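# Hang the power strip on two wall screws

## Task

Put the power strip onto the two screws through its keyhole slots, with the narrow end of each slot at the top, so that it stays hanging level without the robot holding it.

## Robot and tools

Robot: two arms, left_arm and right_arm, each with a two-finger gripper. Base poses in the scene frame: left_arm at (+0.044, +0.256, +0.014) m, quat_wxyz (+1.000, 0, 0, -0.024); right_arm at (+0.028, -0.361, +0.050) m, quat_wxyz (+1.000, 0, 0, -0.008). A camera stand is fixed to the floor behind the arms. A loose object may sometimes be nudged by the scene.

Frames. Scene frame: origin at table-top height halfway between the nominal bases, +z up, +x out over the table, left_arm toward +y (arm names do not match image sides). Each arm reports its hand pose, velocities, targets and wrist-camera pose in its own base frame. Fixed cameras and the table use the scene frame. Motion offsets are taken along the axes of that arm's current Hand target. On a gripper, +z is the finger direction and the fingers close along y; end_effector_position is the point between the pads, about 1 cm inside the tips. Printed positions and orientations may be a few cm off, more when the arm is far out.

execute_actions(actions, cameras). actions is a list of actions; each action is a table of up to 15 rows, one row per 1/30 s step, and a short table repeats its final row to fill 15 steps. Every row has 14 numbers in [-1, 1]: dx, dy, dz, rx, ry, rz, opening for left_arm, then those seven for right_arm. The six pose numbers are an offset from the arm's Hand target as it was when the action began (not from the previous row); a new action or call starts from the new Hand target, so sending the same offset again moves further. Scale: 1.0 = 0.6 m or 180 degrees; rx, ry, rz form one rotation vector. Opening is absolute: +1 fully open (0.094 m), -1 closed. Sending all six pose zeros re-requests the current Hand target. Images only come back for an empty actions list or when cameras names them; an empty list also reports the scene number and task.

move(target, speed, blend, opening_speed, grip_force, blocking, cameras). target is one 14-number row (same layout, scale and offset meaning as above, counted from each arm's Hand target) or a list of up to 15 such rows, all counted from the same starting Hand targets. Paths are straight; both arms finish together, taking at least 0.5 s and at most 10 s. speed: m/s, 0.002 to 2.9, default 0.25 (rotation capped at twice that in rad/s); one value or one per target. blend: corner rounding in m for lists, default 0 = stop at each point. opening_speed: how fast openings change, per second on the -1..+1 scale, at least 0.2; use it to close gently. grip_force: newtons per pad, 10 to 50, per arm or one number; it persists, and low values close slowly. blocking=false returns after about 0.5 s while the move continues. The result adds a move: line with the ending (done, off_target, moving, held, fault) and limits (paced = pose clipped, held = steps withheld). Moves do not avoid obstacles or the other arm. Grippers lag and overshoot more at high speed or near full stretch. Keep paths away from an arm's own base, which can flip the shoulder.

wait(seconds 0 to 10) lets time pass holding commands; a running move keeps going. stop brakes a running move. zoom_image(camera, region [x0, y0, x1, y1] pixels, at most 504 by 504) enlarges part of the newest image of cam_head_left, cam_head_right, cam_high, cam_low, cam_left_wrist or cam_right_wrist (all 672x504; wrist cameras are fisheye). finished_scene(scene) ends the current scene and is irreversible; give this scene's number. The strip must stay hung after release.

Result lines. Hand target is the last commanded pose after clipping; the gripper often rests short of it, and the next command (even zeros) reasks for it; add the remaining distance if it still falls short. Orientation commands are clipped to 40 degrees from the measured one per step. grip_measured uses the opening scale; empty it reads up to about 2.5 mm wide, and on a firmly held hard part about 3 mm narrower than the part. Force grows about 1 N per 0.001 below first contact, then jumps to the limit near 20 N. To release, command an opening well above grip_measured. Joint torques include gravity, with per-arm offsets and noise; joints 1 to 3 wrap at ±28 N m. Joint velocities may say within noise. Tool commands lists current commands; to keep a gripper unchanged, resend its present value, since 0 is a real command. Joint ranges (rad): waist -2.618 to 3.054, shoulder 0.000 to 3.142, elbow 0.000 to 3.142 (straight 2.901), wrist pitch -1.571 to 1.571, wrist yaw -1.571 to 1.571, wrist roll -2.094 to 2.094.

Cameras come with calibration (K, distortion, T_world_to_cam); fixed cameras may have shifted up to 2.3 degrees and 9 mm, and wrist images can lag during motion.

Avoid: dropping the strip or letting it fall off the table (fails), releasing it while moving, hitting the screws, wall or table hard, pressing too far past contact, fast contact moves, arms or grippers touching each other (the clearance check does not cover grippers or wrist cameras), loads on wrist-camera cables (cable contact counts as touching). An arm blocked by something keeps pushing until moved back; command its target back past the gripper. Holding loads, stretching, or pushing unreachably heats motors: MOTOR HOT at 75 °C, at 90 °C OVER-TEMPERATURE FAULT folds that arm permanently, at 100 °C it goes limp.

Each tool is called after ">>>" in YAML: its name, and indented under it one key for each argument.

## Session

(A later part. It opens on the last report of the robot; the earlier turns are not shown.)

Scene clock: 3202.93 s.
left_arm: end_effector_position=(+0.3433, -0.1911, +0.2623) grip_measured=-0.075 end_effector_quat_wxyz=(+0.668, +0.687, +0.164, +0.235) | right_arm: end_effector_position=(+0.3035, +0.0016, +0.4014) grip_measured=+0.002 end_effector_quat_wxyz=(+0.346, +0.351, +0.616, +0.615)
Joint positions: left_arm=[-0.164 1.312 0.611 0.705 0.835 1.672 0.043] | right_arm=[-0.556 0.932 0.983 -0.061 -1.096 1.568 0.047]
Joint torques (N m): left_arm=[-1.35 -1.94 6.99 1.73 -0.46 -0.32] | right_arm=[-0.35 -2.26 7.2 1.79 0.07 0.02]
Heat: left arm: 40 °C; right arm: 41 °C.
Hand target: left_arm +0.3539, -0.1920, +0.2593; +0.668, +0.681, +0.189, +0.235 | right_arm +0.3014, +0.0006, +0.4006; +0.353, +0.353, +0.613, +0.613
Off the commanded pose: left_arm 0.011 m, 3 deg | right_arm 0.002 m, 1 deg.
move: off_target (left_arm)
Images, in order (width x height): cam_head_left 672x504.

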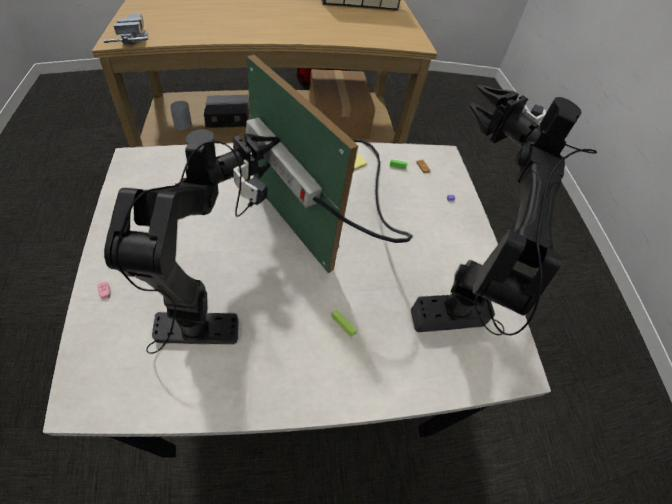

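>>> move:
  target: [0, 0, -0.03, 0, 0, 0, -0.3, 0, 0, 0, 0, 0, 0, 0.0]
  speed: 0.04
  cameras: ["cam_head_left"]

>>> zoom_image:
  camera: "cam_head_left"
  region: [220, 110, 340, 230]

Scene clock: 3212.00 s.
left_arm: end_effector_position=(+0.3466, -0.1787, +0.2474) grip_measured=-0.076 end_effector_quat_wxyz=(+0.658, +0.690, +0.190, +0.234) | right_arm: end_effector_position=(+0.3035, +0.0016, +0.4014) grip_measured=+0.002 end_effector_quat_wxyz=(+0.346, +0.351, +0.616, +0.615)
Joint positions: left_arm=[-0.131 1.312 0.58 0.694 0.829 1.671 0.043] | right_arm=[-0.556 0.932 0.983 -0.061 -1.096 1.568 0.047]
Joint torques (N m): left_arm=[0.4 -6.63 6.53 1.68 0.1 -0.31] | right_arm=[-0.39 -2.28 7.21 1.76 0.07 0.03]
Heat: left arm: 39 °C; right arm: 41 °C.
Hand target: left_arm +0.3435, -0.1772, +0.2593; +0.668, +0.681, +0.189, +0.235 | right_arm +0.3014, +0.0006, +0.4006; +0.353, +0.353, +0.613, +0.613
Off the commanded pose: left_arm 0.012 m, 2 deg | right_arm 0.002 m, 1 deg.
move: off_target (left_arm)
Images, in order (width x height): cam_head_left 672x504.

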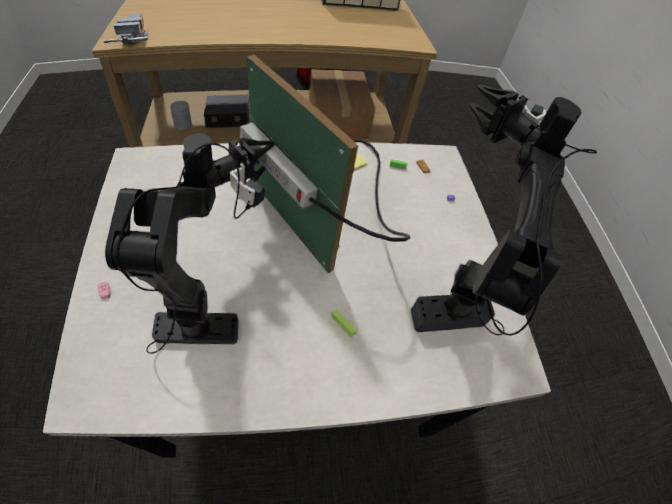

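Scaled by 4.200 from the camera's 672x504 image, which has a finer 960x720 frame.

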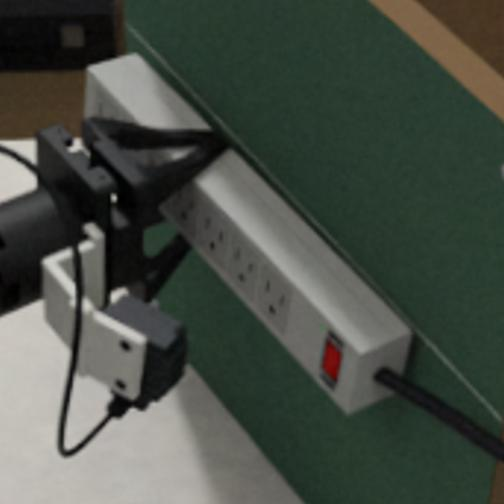

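>>> move:
  target:
    - [0, 0, 0, 0, 0, 0, -0.3, 0.517, 0.132, 0.104, 0.1105, 0.153, -0.24, 0]
    - [0, 0, 0, 0, 0, 0, -0.3, 0.7, -0.118, -0.011, 0.221, 0.306, -0.481, 0]
    - [0, 0, 0, 0, 0, 0, -0.3, 0.618, -0.205, 0.002, 0.221, 0.306, -0.481, 0]
  speed: 0.25
  blend: 0.04
  cameras: ["cam_right_wrist", "cam_head_left"]

Scene clock: 3237.53 s.
left_arm: end_effector_position=(+0.3466, -0.1787, +0.2474) grip_measured=-0.076 end_effector_quat_wxyz=(+0.658, +0.690, +0.190, +0.234) | right_arm: end_effector_position=(+0.1160, +0.3236, +0.2768) grip_measured=+0.002 end_effector_quat_wxyz=(+0.239, -0.337, +0.907, +0.085)
Joint positions: left_arm=[-0.131 1.312 0.58 0.694 0.829 1.671 0.043] | right_arm=[1.388 1.567 1.803 -1.397 0.318 0.611 0.047]
Joint torques (N m): left_arm=[0.46 -6.57 6.5 1.7 0.09 -0.32] | right_arm=[-0.09 -7.87 6.17 1.19 0.14 -0.09]
Heat: left arm: 39 °C; right arm: 41 °C.
Hand target: left_arm +0.3435, -0.1772, +0.2593; +0.668, +0.681, +0.189, +0.235 | right_arm +0.1160, +0.3217, +0.2775; +0.241, -0.340, +0.905, +0.087
Off the commanded pose: left_arm 0.012 m, 2 deg | right_arm 0.002 m, 1 deg.
move: off_target (left_arm); blend cut to 0.0361 m at target 2
camera_calibration:
cam_right_wrist: T_world_to_cam=[[0.559681, -0.828194, 0.0291721, 0.191366], [-0.821701, -0.559173, -0.110151, 0.354269], [0.107539, 0.0376788, -0.993487, 0.37191], [0, 0, 0, 1]] pos_world=[0.144004, 0.342572, 0.402928]
Images, in order (width x height): cam_head_left 672x504, cam_right_wrist 672x504.

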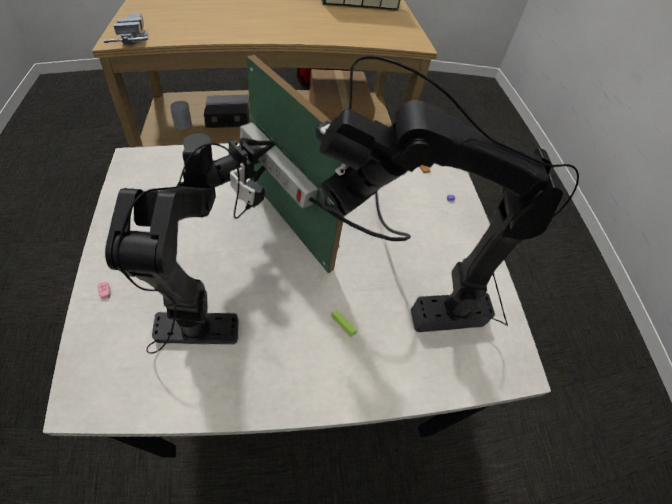

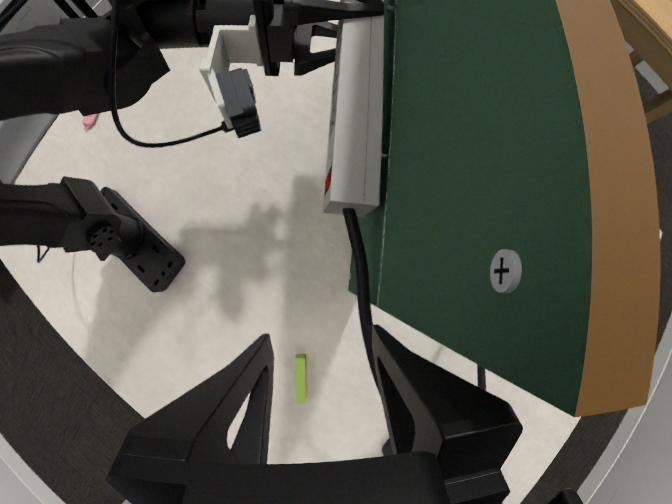

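>>> zoom_image:
  camera: "cam_right_wrist"
  region: [280, 0, 448, 230]

Scaled by 2.191 from the camera's 672x504 image, which has a finer 960x720 frame.

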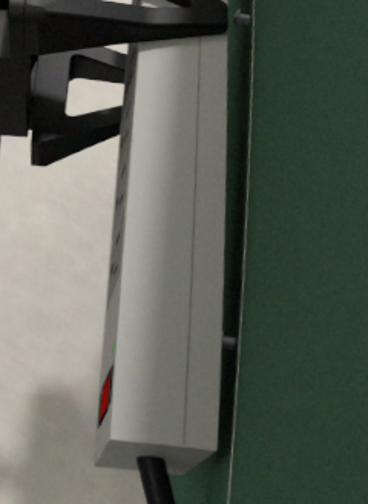

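>>> move:
  target: [-0.02, 0.007, 0.004, 0, -0.005, 0.009, -0.3, 0, 0, 0, 0, 0, 0, 0]
  speed: 0.04
  cameras: ["cam_right_wrist", "cam_head_left"]

>>> zoom_image:
  camera: "cam_right_wrist"
  region: [280, 0, 448, 230]

>>> zoom_image:
  camera: "cam_head_left"
  region: [220, 110, 340, 230]

Scene clock: 3291.80 s.
left_arm: end_effector_position=(+0.3414, -0.1845, +0.2504) grip_measured=-0.076 end_effector_quat_wxyz=(+0.655, +0.694, +0.181, +0.237) | right_arm: end_effector_position=(+0.1160, +0.3237, +0.2768) grip_measured=+0.002 end_effector_quat_wxyz=(+0.239, -0.337, +0.907, +0.085)
Joint positions: left_arm=[-0.154 1.288 0.58 0.667 0.814 1.693 0.043] | right_arm=[1.388 1.567 1.803 -1.397 0.318 0.61 0.047]
Joint torques (N m): left_arm=[-0.68 -7.2 6.15 1.69 0.11 -0.27] | right_arm=[-0.16 -7.87 6.19 1.23 0.17 -0.1]
Heat: left arm: 39 °C; right arm: 38 °C.
Hand target: left_arm +0.3348, -0.1862, +0.2627; +0.666, +0.685, +0.174, +0.239 | right_arm +0.1159, +0.3216, +0.2775; +0.241, -0.340, +0.905, +0.087
Off the commanded pose: left_arm 0.014 m, 2 deg | right_arm 0.002 m, 1 deg.
move: off_target (left_arm)
camera_calibration:
cam_right_wrist: T_world_to_cam=[[0.560074, -0.827941, 0.0288206, 0.191448], [-0.821447, -0.55952, -0.110283, 0.354459], [0.107433, 0.0380918, -0.993482, 0.371779], [0, 0, 0, 1]] pos_world=[0.144003, 0.342673, 0.402929]
Images, in order (width x height): cam_head_left 672x504, cam_right_wrist 672x504.

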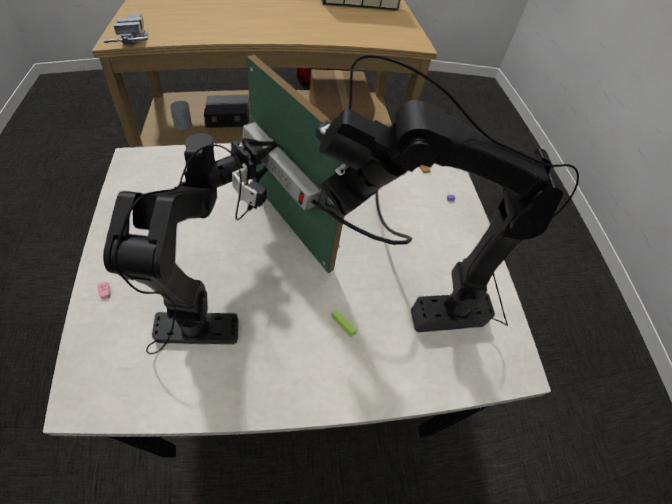

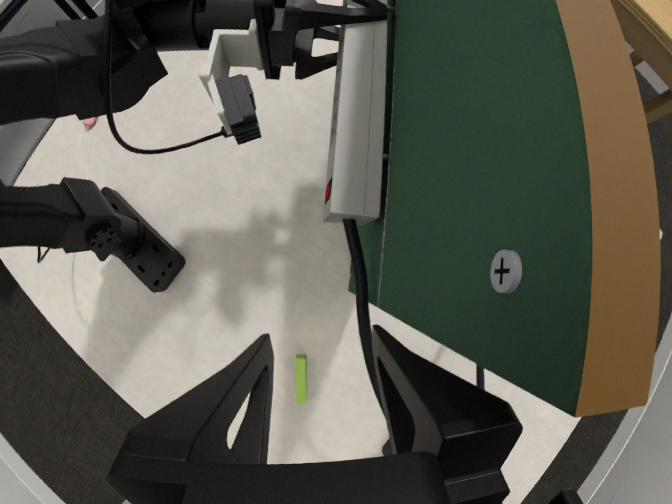

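Scaled by 2.191 from the camera's 672x504 image, which has a finer 960x720 frame.

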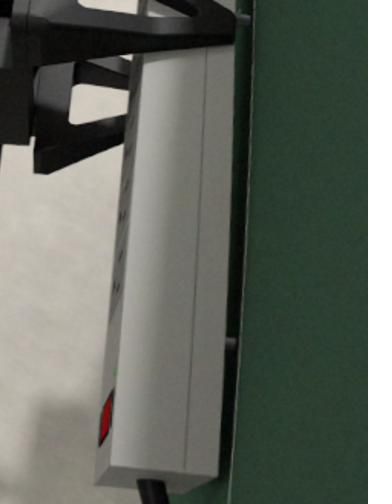

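Scaled by 4.200 from the camera's 672x504 image, which has a finer 960x720 frame.

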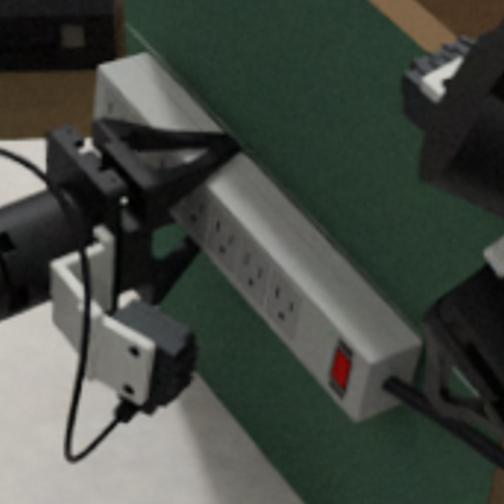

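>>> move:
  target:
    - [-0.004, 0.002, 0.0, 0, -0.005, -0.005, -0.3, 0, 0, 0, 0, 0, 0, 0]
    - [-0.004, 0.01, 0.022, 0, -0.005, -0.005, -0.3, 0, 0, 0, 0, 0, 0, 0]
  speed: 0.03
  cameras: ["cam_right_wrist", "cam_head_left"]

>>> zoom_image:
  camera: "cam_right_wrist"
  region: [280, 0, 448, 230]

>>> zoom_image:
  camera: "cam_head_left"
  region: [220, 110, 340, 230]

Scene clock: 3314.20 s.
left_arm: end_effector_position=(+0.3379, -0.1929, +0.2468) grip_measured=-0.077 end_effector_quat_wxyz=(+0.655, +0.698, +0.182, +0.226) | right_arm: end_effector_position=(+0.1160, +0.3237, +0.2768) grip_measured=+0.002 end_effector_quat_wxyz=(+0.239, -0.337, +0.907, +0.085)
Joint positions: left_arm=[-0.183 1.288 0.58 0.649 0.8 1.69 0.043] | right_arm=[1.388 1.567 1.803 -1.397 0.318 0.61 0.047]
Joint torques (N m): left_arm=[-1.61 -5.03 9.32 1.66 0.01 -0.35] | right_arm=[-0.05 -7.84 6.23 1.2 0.16 -0.11]
Heat: left arm: 39 °C; right arm: 37 °C.
Hand target: left_arm +0.3397, -0.1989, +0.2685; +0.669, +0.686, +0.174, +0.228 | right_arm +0.1159, +0.3216, +0.2775; +0.241, -0.340, +0.905, +0.087
Off the commanded pose: left_arm 0.023 m, 2 deg | right_arm 0.002 m, 1 deg.
move: off_target (left_arm)
camera_calibration:
cam_right_wrist: T_world_to_cam=[[0.560074, -0.827941, 0.0288206, 0.191448], [-0.821447, -0.55952, -0.110283, 0.354459], [0.107433, 0.0380918, -0.993482, 0.371779], [0, 0, 0, 1]] pos_world=[0.144003, 0.342673, 0.402929]
Images, in order (width x height): cam_head_left 672x504, cam_right_wrist 672x504.

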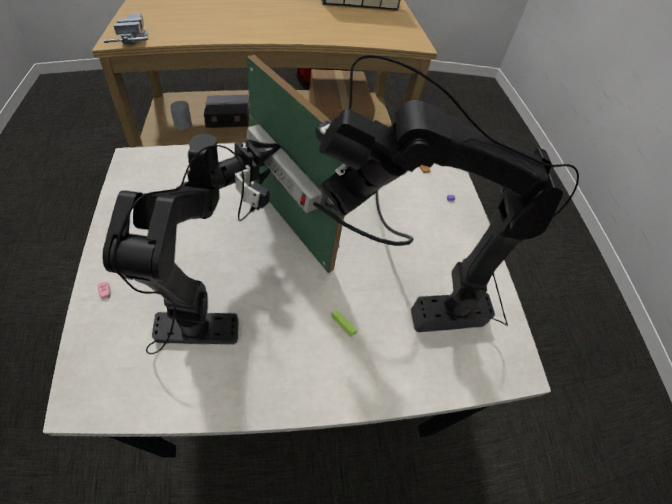

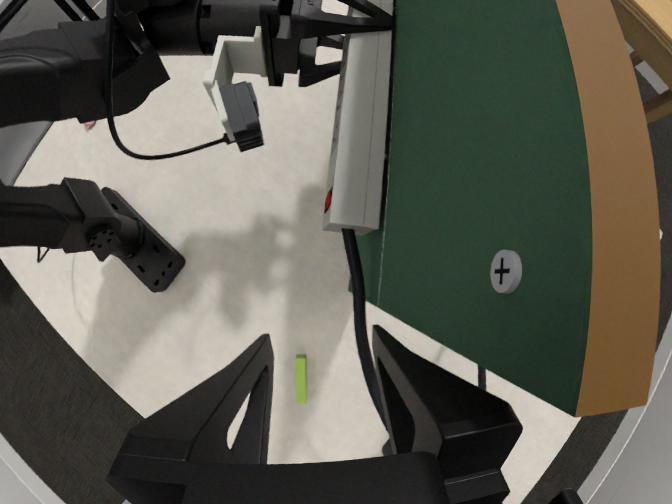

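Scaled by 2.191 from the camera's 672x504 image, which has a finer 960x720 frame.

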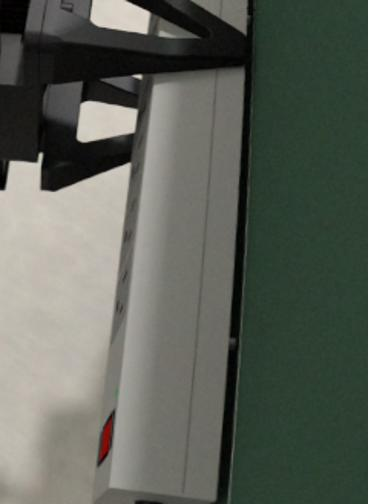

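Scaled by 4.200 from the camera's 672x504 image, which has a finer 960x720 frame.

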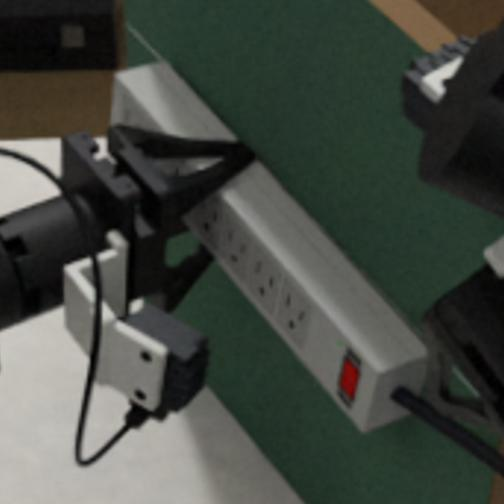

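>>> move:
  target:
    - [0, 0, -0.006, 0, 0, 0, -0.3, 0, 0, 0, 0, 0, 0, 0]
    - [0.003, 0.017, -0.006, 0, 0.003, -0.005, -0.3, 0, 0, 0, 0, 0, 0, 0]
  speed: 0.03
  cameras: ["cam_right_wrist", "cam_head_left"]

>>> zoom_image:
  camera: "cam_right_wrist"
  region: [280, 0, 448, 230]

>>> zoom_image:
  camera: "cam_head_left"
  region: [220, 110, 340, 230]

Scene clock: 3328.97 s.
left_arm: end_effector_position=(+0.3373, -0.1921, +0.2426) grip_measured=-0.077 end_effector_quat_wxyz=(+0.649, +0.703, +0.200, +0.211) | right_arm: end_effector_position=(+0.1160, +0.3237, +0.2768) grip_measured=+0.002 end_effector_quat_wxyz=(+0.239, -0.337, +0.907, +0.085)
Joint positions: left_arm=[-0.183 1.277 0.587 0.592 0.794 1.677 0.043] | right_arm=[1.388 1.567 1.803 -1.397 0.318 0.61 0.047]
Joint torques (N m): left_arm=[-0.79 -7.27 10.35 1.76 0.06 -0.42] | right_arm=[-0.08 -7.84 6.2 1.22 0.16 -0.11]
Heat: left arm: 39 °C; right arm: 37 °C.
Hand target: left_arm +0.3385, -0.1953, +0.2787; +0.670, +0.683, +0.183, +0.226 | right_arm +0.1159, +0.3216, +0.2775; +0.241, -0.340, +0.905, +0.087
Off the commanded pose: left_arm 0.036 m, 4 deg | right_arm 0.002 m, 1 deg.
move: off_target (left_arm)
camera_calibration:
cam_right_wrist: T_world_to_cam=[[0.560074, -0.827941, 0.0288206, 0.191448], [-0.821447, -0.55952, -0.110283, 0.354459], [0.107433, 0.0380918, -0.993482, 0.371779], [0, 0, 0, 1]] pos_world=[0.144003, 0.342673, 0.402929]
Images, in order (width x height): cam_head_left 672x504, cam_right_wrist 672x504.

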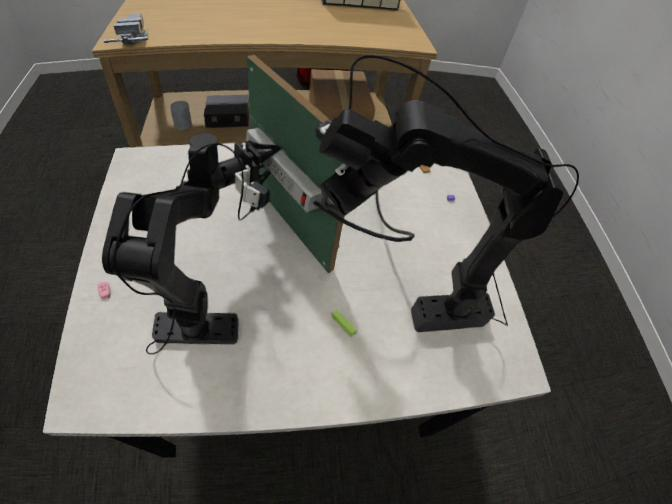

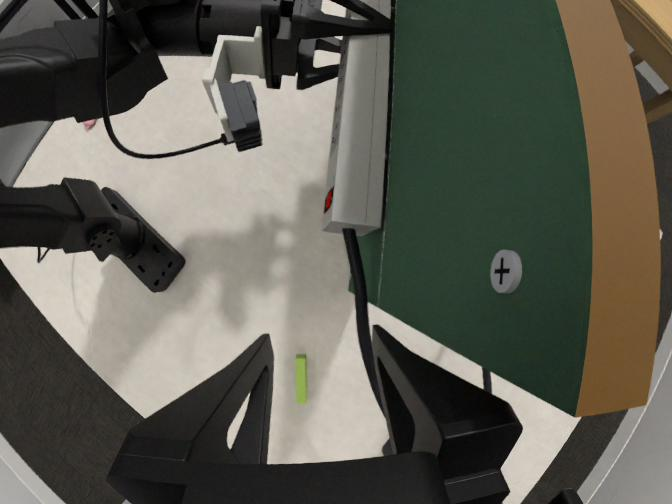

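Scaled by 2.191 from the camera's 672x504 image, which has a finer 960x720 frame.

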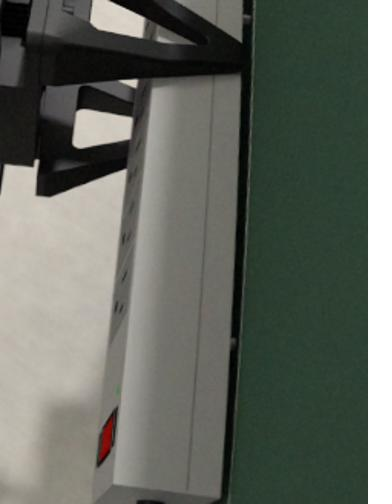

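Scaled by 4.200 from the camera's 672x504 image, which has a finer 960x720 frame.

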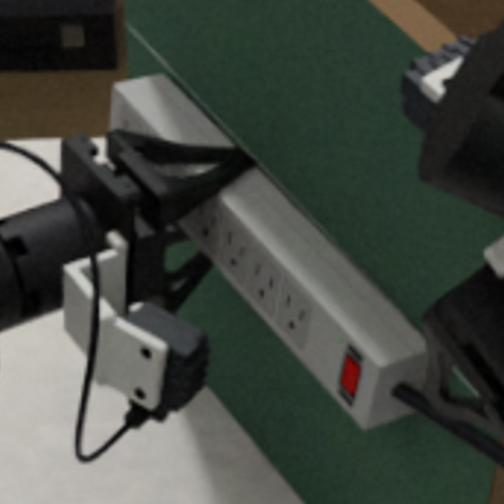

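>>> move:
  target:
    - [0, 0, -0.016, 0, 0, 0, -0.3, 0, 0, 0, 0, 0, 0, 0]
    - [0.003, 0.014, -0.016, 0, 0, 0.002, -0.3, 0, 0, 0, 0, 0, 0, 0]
  speed: 0.04

>>> move:
  target: [0, 0.006, 0, 0, 0, 0, -0.3, 0, 0, 0, 0, 0, 0, 0]
  speed: 0.04
  cameras: ["cam_right_wrist", "cam_head_left"]

>>> zoom_image:
  camera: "cam_right_wrist"
  region: [280, 0, 448, 230]

>>> zoom_image:
  camera: "cam_head_left"
  region: [220, 110, 340, 230]

Scene clock: 3348.20 s.
left_arm: end_effector_position=(+0.3354, -0.1860, +0.2527) grip_measured=-0.077 end_effector_quat_wxyz=(+0.649, +0.701, +0.203, +0.215) | right_arm: end_effector_position=(+0.1160, +0.3237, +0.2768) grip_measured=+0.002 end_effector_quat_wxyz=(+0.239, -0.337, +0.907, +0.085)
Joint positions: left_arm=[-0.164 1.237 0.602 0.542 0.802 1.676 0.043] | right_arm=[1.388 1.567 1.803 -1.397 0.318 0.61 0.047]
Joint torques (N m): left_arm=[0.54 -6.82 10.21 1.7 0.29 -0.31] | right_arm=[-0.17 -7.91 6.16 1.21 0.19 -0.1]
Motor temperatures (°C): left_arm=[25 26 38 38 24 26 28] | right_arm=[25 33 37 36 26 24 26]
Heat: left arm: 38 °C; right arm: 37 °C.
Hand target: left_arm +0.3343, -0.1866, +0.2873; +0.669, +0.684, +0.180, +0.228 | right_arm +0.1159, +0.3216, +0.2775; +0.241, -0.340, +0.905, +0.087
Off the commanded pose: left_arm 0.035 m, 4 deg | right_arm 0.002 m, 1 deg.
move: off_target (left_arm)

Scene clock: 3349.10 s.
left_arm: end_effector_position=(+0.3354, -0.1860, +0.2554) grip_measured=-0.077 end_effector_quat_wxyz=(+0.649, +0.701, +0.204, +0.215) | right_arm: end_effector_position=(+0.1160, +0.3237, +0.2768) grip_measured=+0.002 end_effector_quat_wxyz=(+0.239, -0.337, +0.907, +0.085)
Joint positions: left_arm=[-0.164 1.231 0.611 0.524 0.802 1.676 0.043] | right_arm=[1.388 1.567 1.803 -1.397 0.318 0.61 0.047]
Joint torques (N m): left_arm=[0.46 -6.9 10.3 1.7 0.28 -0.31] | right_arm=[-0.06 -7.91 6.17 1.21 0.17 -0.1]
Heat: left arm: 38 °C; right arm: 37 °C.
Hand target: left_arm +0.3341, -0.1867, +0.2907; +0.669, +0.684, +0.181, +0.228 | right_arm +0.1159, +0.3216, +0.2775; +0.241, -0.340, +0.905, +0.087
Off the commanded pose: left_arm 0.035 m, 4 deg | right_arm 0.002 m, 1 deg.
move: off_target (left_arm)
camera_calibration:
cam_right_wrist: T_world_to_cam=[[0.560074, -0.827941, 0.0288206, 0.191448], [-0.821447, -0.55952, -0.110283, 0.354459], [0.107433, 0.0380918, -0.993482, 0.371779], [0, 0, 0, 1]] pos_world=[0.144003, 0.342673, 0.402929]
Images, in order (width x height): cam_head_left 672x504, cam_right_wrist 672x504.

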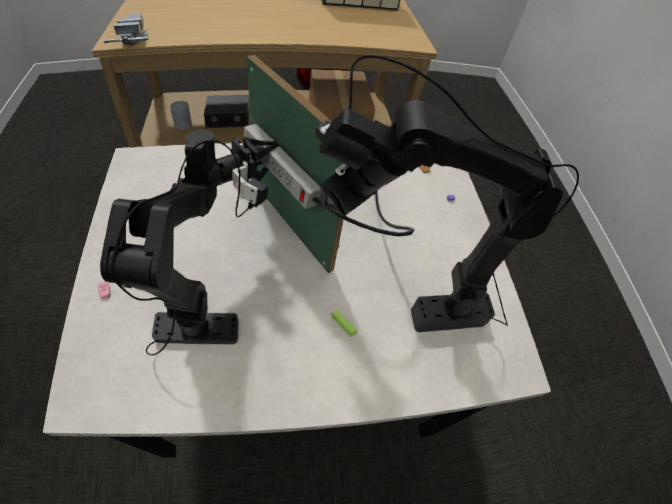

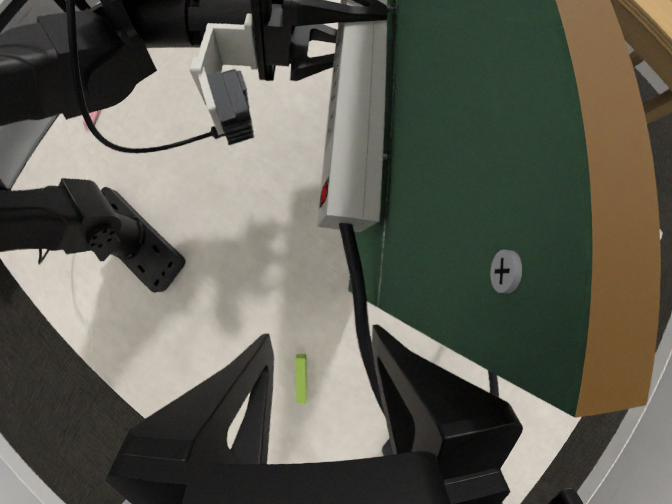

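Scaled by 2.191 from the camera's 672x504 image, which has a finer 960x720 frame.

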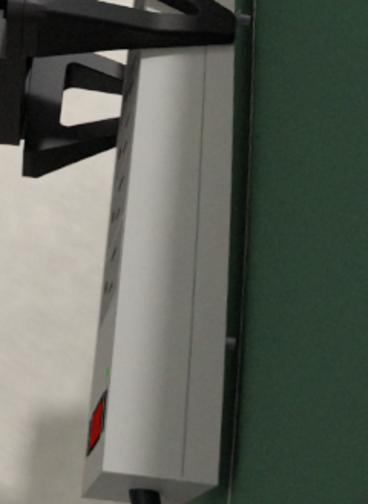

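Scaled by 4.200 from the camera's 672x504 image, which has a finer 960x720 frame.

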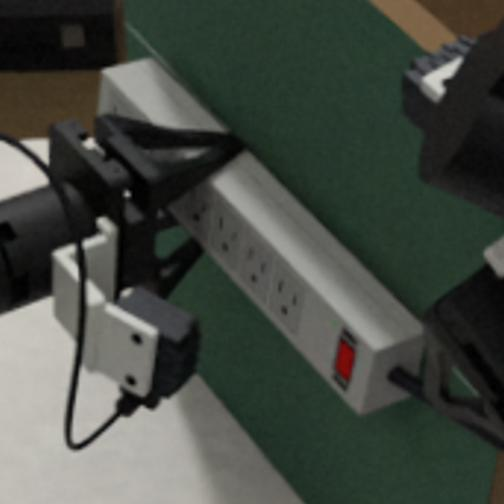

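>>> move:
  target: [0.007, -0.004, 0, -0.016, -0.003, 0.01, -0.3, 0, 0, 0, 0, 0, 0, 0]
  speed: 0.04
  cameras: ["cam_right_wrist", "cam_head_left"]

>>> zoom_image:
  camera: "cam_head_left"
  region: [220, 110, 340, 230]

Scene clock: 3363.13 s.
left_arm: end_effector_position=(+0.3375, -0.1842, +0.2718) grip_measured=-0.077 end_effector_quat_wxyz=(+0.668, +0.685, +0.172, +0.237) | right_arm: end_effector_position=(+0.1160, +0.3237, +0.2768) grip_measured=+0.002 end_effector_quat_wxyz=(+0.239, -0.337, +0.907, +0.085)
Joint positions: left_arm=[-0.146 1.253 0.611 0.646 0.838 1.662 0.043] | right_arm=[1.388 1.567 1.803 -1.397 0.318 0.61 0.047]
Joint torques (N m): left_arm=[0.51 -4.03 7.86 2.02 0.17 -0.38] | right_arm=[-0.1 -7.86 6.17 1.23 0.16 -0.11]
Heat: left arm: 38 °C; right arm: 37 °C.
Hand target: left_arm +0.3377, -0.1844, +0.2886; +0.683, +0.670, +0.161, +0.240 | right_arm +0.1159, +0.3216, +0.2775; +0.241, -0.340, +0.905, +0.087
Off the commanded pose: left_arm 0.017 m, 3 deg | right_arm 0.002 m, 1 deg.
move: off_target (left_arm)
camera_calibration:
cam_right_wrist: T_world_to_cam=[[0.560074, -0.827941, 0.0288206, 0.191448], [-0.821447, -0.55952, -0.110283, 0.354459], [0.107433, 0.0380918, -0.993482, 0.371779], [0, 0, 0, 1]] pos_world=[0.144003, 0.342673, 0.402929]
Images, in order (width x height): cam_head_left 672x504, cam_right_wrist 672x504.

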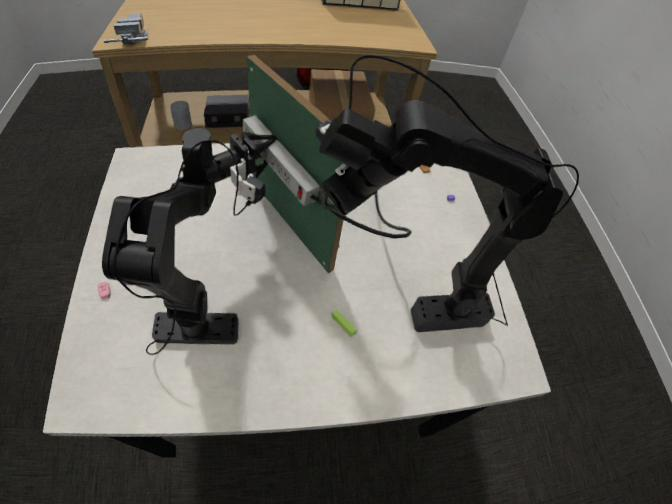

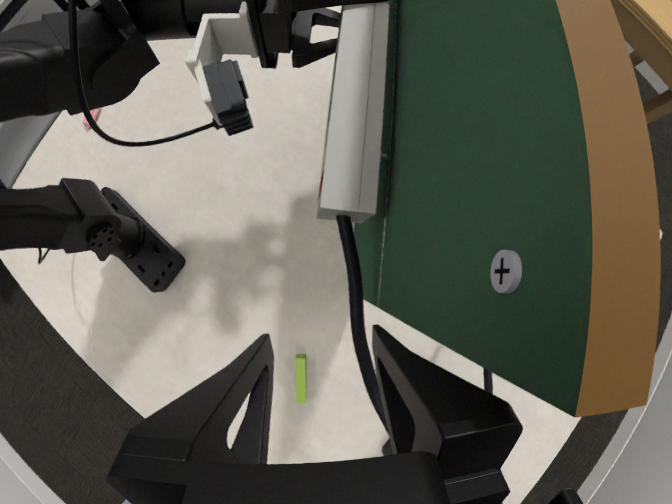

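Scaled by 4.200 from the camera's 672x504 image, which has a finer 960x720 frame.

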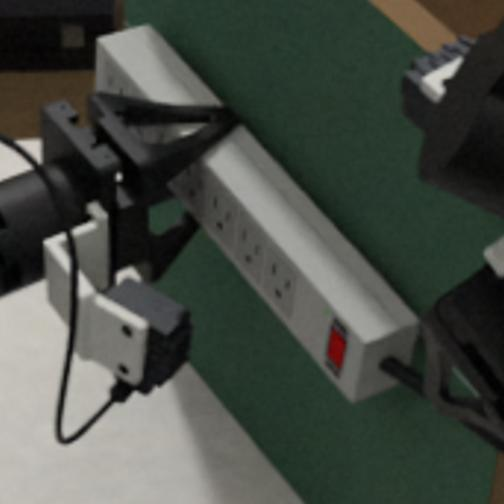

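>>> move:
  target: [0.001, -0.03, 0, 0, 0, 0, -0.3, 0, 0, 0, 0, 0, 0, 0]
  speed: 0.04

Scene clock: 3366.80 s.
left_arm: end_effector_position=(+0.3416, -0.1843, +0.2606) grip_measured=-0.077 end_effector_quat_wxyz=(+0.670, +0.682, +0.167, +0.240) | right_arm: end_effector_position=(+0.1160, +0.3237, +0.2768) grip_measured=+0.002 end_effector_quat_wxyz=(+0.239, -0.337, +0.907, +0.085)
Joint positions: left_arm=[-0.143 1.304 0.584 0.741 0.844 1.66 0.043] | right_arm=[1.388 1.567 1.803 -1.397 0.318 0.61 0.047]
Joint torques (N m): left_arm=[0.53 -4.41 6.49 2.03 0.13 -0.36] | right_arm=[-0.05 -7.87 6.17 1.2 0.18 -0.08]
Heat: left arm: 38 °C; right arm: 37 °C.
Hand target: left_arm +0.3403, -0.1837, +0.2708; +0.683, +0.670, +0.161, +0.240 | right_arm +0.1159, +0.3216, +0.2775; +0.241, -0.340, +0.905, +0.087
Off the commanded pose: left_arm 0.010 m, 2 deg | right_arm 0.002 m, 1 deg.
move: done

>>> move:
  target: [-0.004, -0.014, -0.004, 0, 0, -0.008, -0.3, 0, 0, 0, 0, 0, 0, 0]
  speed: 0.04
  cameras: ["cam_right_wrist", "cam_head_left"]

>>> zoom_image:
  camera: "cam_right_wrist"
  region: [280, 0, 448, 230]

>>> zoom_image:
  camera: "cam_head_left"
  region: [220, 110, 340, 230]

Scene clock: 3371.67 s.
left_arm: end_effector_position=(+0.3389, -0.1842, +0.2528) grip_measured=-0.077 end_effector_quat_wxyz=(+0.673, +0.680, +0.174, +0.232) | right_arm: end_effector_position=(+0.1160, +0.3237, +0.2768) grip_measured=+0.002 end_effector_quat_wxyz=(+0.239, -0.337, +0.907, +0.085)
Joint positions: left_arm=[-0.143 1.314 0.554 0.782 0.846 1.636 0.043] | right_arm=[1.388 1.567 1.803 -1.397 0.318 0.61 0.047]
Joint torques (N m): left_arm=[0.76 -4.34 6.32 2.06 0.14 -0.35] | right_arm=[-0.1 -7.86 6.19 1.21 0.17 -0.1]
Heat: left arm: 39 °C; right arm: 37 °C.
Hand target: left_arm +0.3379, -0.1829, +0.2622; +0.686, +0.668, +0.169, +0.232 | right_arm +0.1159, +0.3216, +0.2775; +0.241, -0.340, +0.905, +0.087
Off the commanded pose: left_arm 0.009 m, 2 deg | right_arm 0.002 m, 1 deg.
move: done
camera_calibration:
cam_right_wrist: T_world_to_cam=[[0.560074, -0.827941, 0.0288206, 0.191448], [-0.821447, -0.55952, -0.110283, 0.354459], [0.107433, 0.0380918, -0.993482, 0.371779], [0, 0, 0, 1]] pos_world=[0.144003, 0.342673, 0.402929]
Images, in order (width x height): cam_head_left 672x504, cam_right_wrist 672x504.

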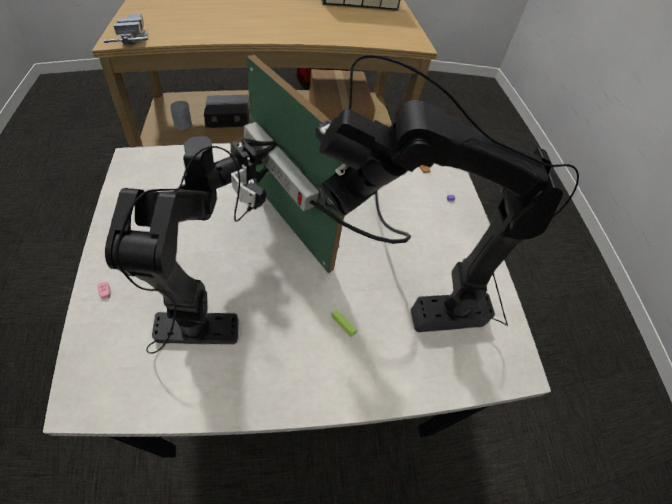

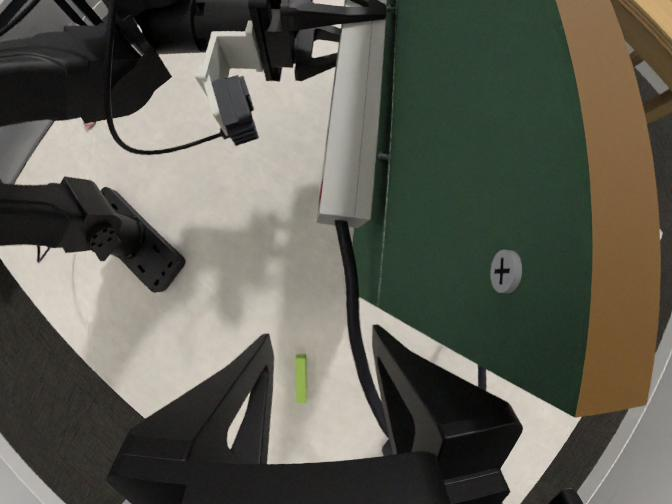

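Scaled by 2.191 from the camera's 672x504 image, which has a finer 960x720 frame.

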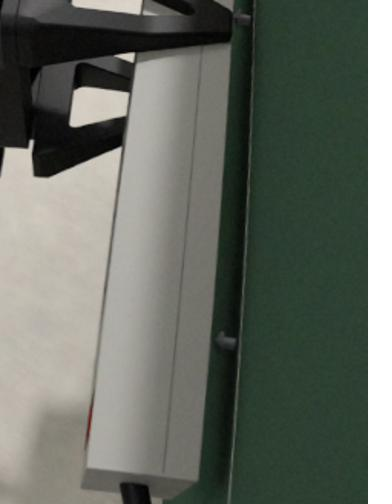

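Scaled by 4.200 from the camera's 672x504 image, which has a finer 960x720 frame.

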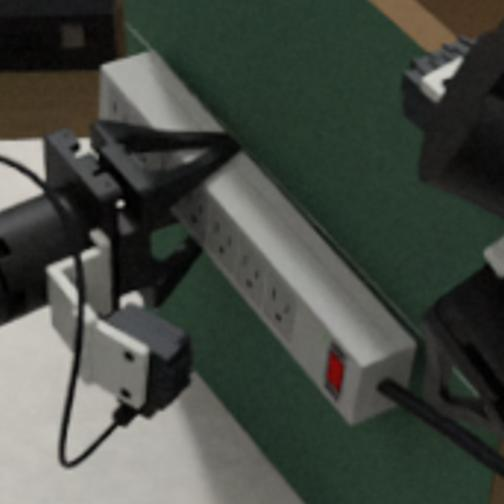

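>>> move:
  target: [-0.002, 0.025, -0.003, 0, 0.006, 0, -0.3, 0, 0, 0, 0, 0, 0, 0]
  speed: 0.04

Scene clock: 3385.13 s.
left_arm: end_effector_position=(+0.3370, -0.1823, +0.2552) grip_measured=-0.077 end_effector_quat_wxyz=(+0.671, +0.680, +0.183, +0.232) | right_arm: end_effector_position=(+0.1160, +0.3237, +0.2768) grip_measured=+0.002 end_effector_quat_wxyz=(+0.239, -0.337, +0.907, +0.085)
Joint positions: left_arm=[-0.143 1.284 0.554 0.741 0.832 1.632 0.043] | right_arm=[1.388 1.567 1.803 -1.397 0.318 0.61 0.047]
Joint torques (N m): left_arm=[-0.08 -7.04 7.86 1.62 0.09 -0.39] | right_arm=[-0.1 -7.8 6.2 1.23 0.19 -0.11]
Heat: left arm: 40 °C; right arm: 36 °C.
Hand target: left_arm +0.3345, -0.1821, +0.2770; +0.685, +0.666, +0.176, +0.238 | right_arm +0.1159, +0.3216, +0.2775; +0.241, -0.340, +0.905, +0.087
Off the commanded pose: left_arm 0.022 m, 3 deg | right_arm 0.002 m, 1 deg.
move: off_target (left_arm)

>>> move:
  target: [0, 0.012, 0.012, 0, 0, 0, -0.3, 0, 0, 0, 0, 0, 0, 0]
  speed: 0.03

Scene clock: 3388.77 s.
left_arm: end_effector_position=(+0.3378, -0.1846, +0.2486) grip_measured=-0.077 end_effector_quat_wxyz=(+0.665, +0.685, +0.197, +0.223) | right_arm: end_effector_position=(+0.1160, +0.3237, +0.2768) grip_measured=+0.002 end_effector_quat_wxyz=(+0.239, -0.337, +0.907, +0.085)
Joint positions: left_arm=[-0.157 1.284 0.554 0.707 0.81 1.632 0.043] | right_arm=[1.388 1.567 1.803 -1.397 0.318 0.61 0.047]
Joint torques (N m): left_arm=[-0.77 -7.28 10.21 1.7 0.05 -0.36] | right_arm=[-0.12 -7.83 6.2 1.21 0.18 -0.1]
Heat: left arm: 40 °C; right arm: 36 °C.
Hand target: left_arm +0.3379, -0.1881, +0.2846; +0.685, +0.666, +0.175, +0.238 | right_arm +0.1159, +0.3216, +0.2775; +0.241, -0.340, +0.905, +0.087
Off the commanded pose: left_arm 0.036 m, 4 deg | right_arm 0.002 m, 1 deg.
move: off_target (left_arm)

>>> move:
  target: [0, 0, 0.017, 0, 0, 0.008, -0.3, 0, 0, 0, 0, 0, 0, 0]
  speed: 0.03
  cameras: ["cam_right_wrist", "cam_head_left"]

>>> zoom_image:
  camera: "cam_right_wrist"
  region: [280, 0, 448, 230]

>>> zoom_image:
  camera: "cam_head_left"
  region: [220, 110, 340, 230]

Scene clock: 3393.50 s.
left_arm: end_effector_position=(+0.3386, -0.1924, +0.2598) grip_measured=-0.077 end_effector_quat_wxyz=(+0.668, +0.683, +0.182, +0.234) | right_arm: end_effector_position=(+0.1160, +0.3237, +0.2768) grip_measured=+0.002 end_effector_quat_wxyz=(+0.239, -0.337, +0.907, +0.085)
Joint positions: left_arm=[-0.185 1.282 0.58 0.705 0.788 1.647 0.043] | right_arm=[1.388 1.567 1.803 -1.397 0.318 0.61 0.047]
Joint torques (N m): left_arm=[-0.9 -4.33 10.13 1.76 -0.02 -0.23] | right_arm=[-0.13 -7.9 6.12 1.2 0.18 -0.11]
Heat: left arm: 39 °C; right arm: 36 °C.
Hand target: left_arm +0.3436, -0.1965, +0.2850; +0.682, +0.668, +0.167, +0.246 | right_arm +0.1159, +0.3216, +0.2775; +0.241, -0.340, +0.905, +0.087
Off the commanded pose: left_arm 0.026 m, 3 deg | right_arm 0.002 m, 1 deg.
move: off_target (left_arm)
camera_calibration:
cam_right_wrist: T_world_to_cam=[[0.560074, -0.827941, 0.0288206, 0.191448], [-0.821447, -0.55952, -0.110283, 0.354459], [0.107433, 0.0380918, -0.993482, 0.371779], [0, 0, 0, 1]] pos_world=[0.144003, 0.342673, 0.402929]
Images, in order (width x height): cam_head_left 672x504, cam_right_wrist 672x504.

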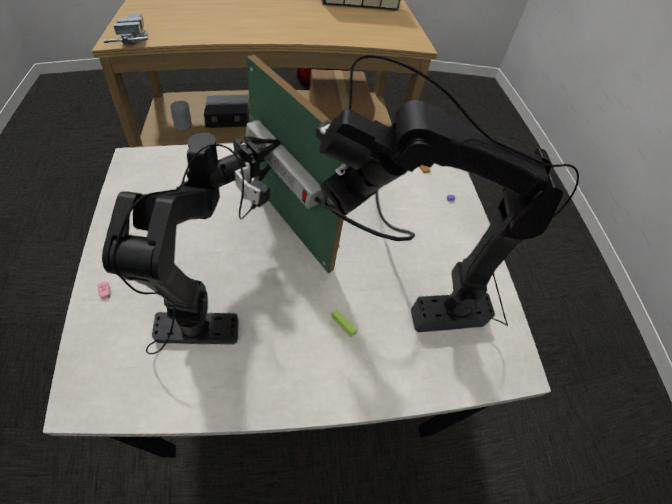

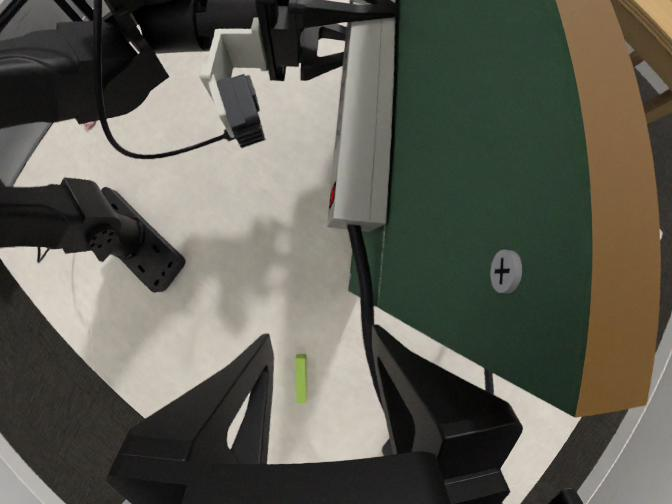

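Scaled by 2.191 from the camera's 672x504 image, which has a finer 960x720 frame.

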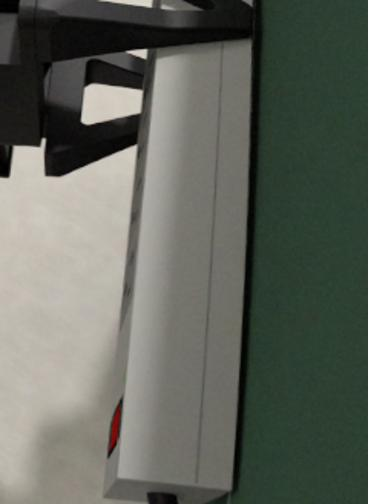

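Scaled by 4.200 from the camera's 672x504 image, which has a finer 960x720 frame.

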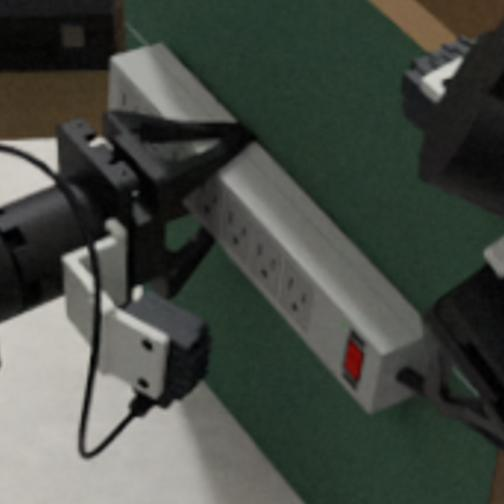

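>>> move:
  target: [0.001, -0.006, 0.012, 0, 0, -0.003, -0.3, 0, 0, 0, 0, 0, 0, 0]
  speed: 0.03
  cameras: ["cam_right_wrist", "cam_head_left"]

>>> zoom_image:
  camera: "cam_right_wrist"
  region: [280, 0, 448, 230]

>>> zoom_image:
  camera: "cam_head_left"
  region: [220, 110, 340, 230]

Scene clock: 3401.23 s.
left_arm: end_effector_position=(+0.3409, -0.1939, +0.2557) grip_measured=-0.077 end_effector_quat_wxyz=(+0.666, +0.684, +0.186, +0.232) | right_arm: end_effector_position=(+0.1160, +0.3237, +0.2768) grip_measured=+0.002 end_effector_quat_wxyz=(+0.239, -0.337, +0.907, +0.085)
Joint positions: left_arm=[-0.191 1.296 0.581 0.706 0.779 1.647 0.043] | right_arm=[1.388 1.567 1.803 -1.397 0.318 0.61 0.047]
Joint torques (N m): left_arm=[-1.96 -3.04 10.51 1.95 -0.09 -0.31] | right_arm=[-0.06 -7.84 6.19 1.23 0.16 -0.11]
Heat: left arm: 39 °C; right arm: 36 °C.
Hand target: left_arm +0.3485, -0.2020, +0.2817; +0.683, +0.667, +0.171, +0.243 | right_arm +0.1159, +0.3216, +0.2775; +0.241, -0.340, +0.905, +0.087
Off the commanded pose: left_arm 0.028 m, 4 deg | right_arm 0.002 m, 1 deg.
move: off_target (left_arm)
camera_calibration:
cam_right_wrist: T_world_to_cam=[[0.560074, -0.827941, 0.0288206, 0.191448], [-0.821447, -0.55952, -0.110283, 0.354459], [0.107433, 0.0380918, -0.993482, 0.371779], [0, 0, 0, 1]] pos_world=[0.144003, 0.342673, 0.402929]
Images, in order (width x height): cam_head_left 672x504, cam_right_wrist 672x504.

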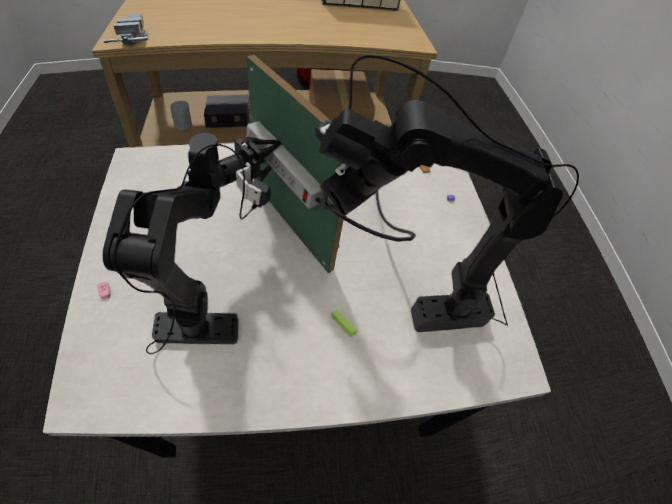

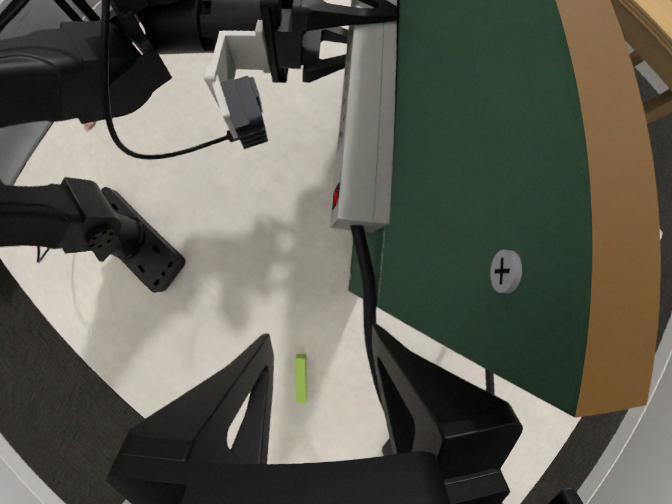

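Scaled by 2.191 from the camera's 672x504 image, which has a finer 960x720 frame.

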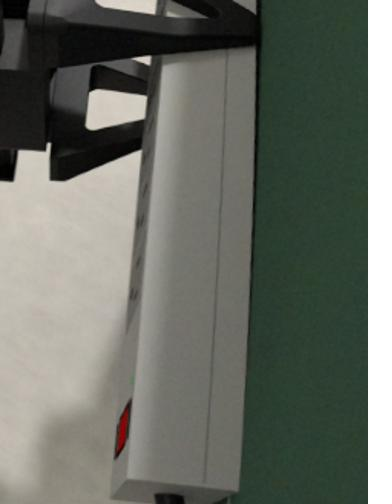

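Scaled by 4.200 from the camera's 672x504 image, which has a finer 960x720 frame.

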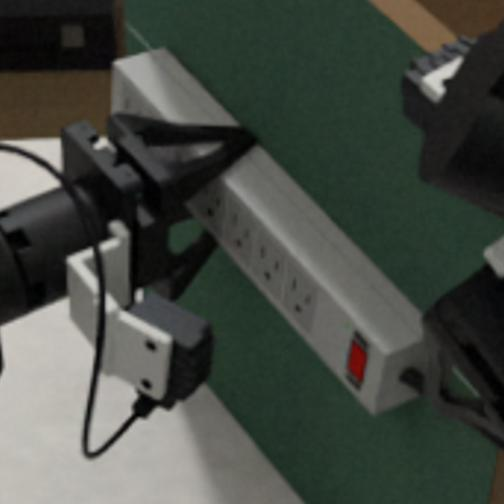

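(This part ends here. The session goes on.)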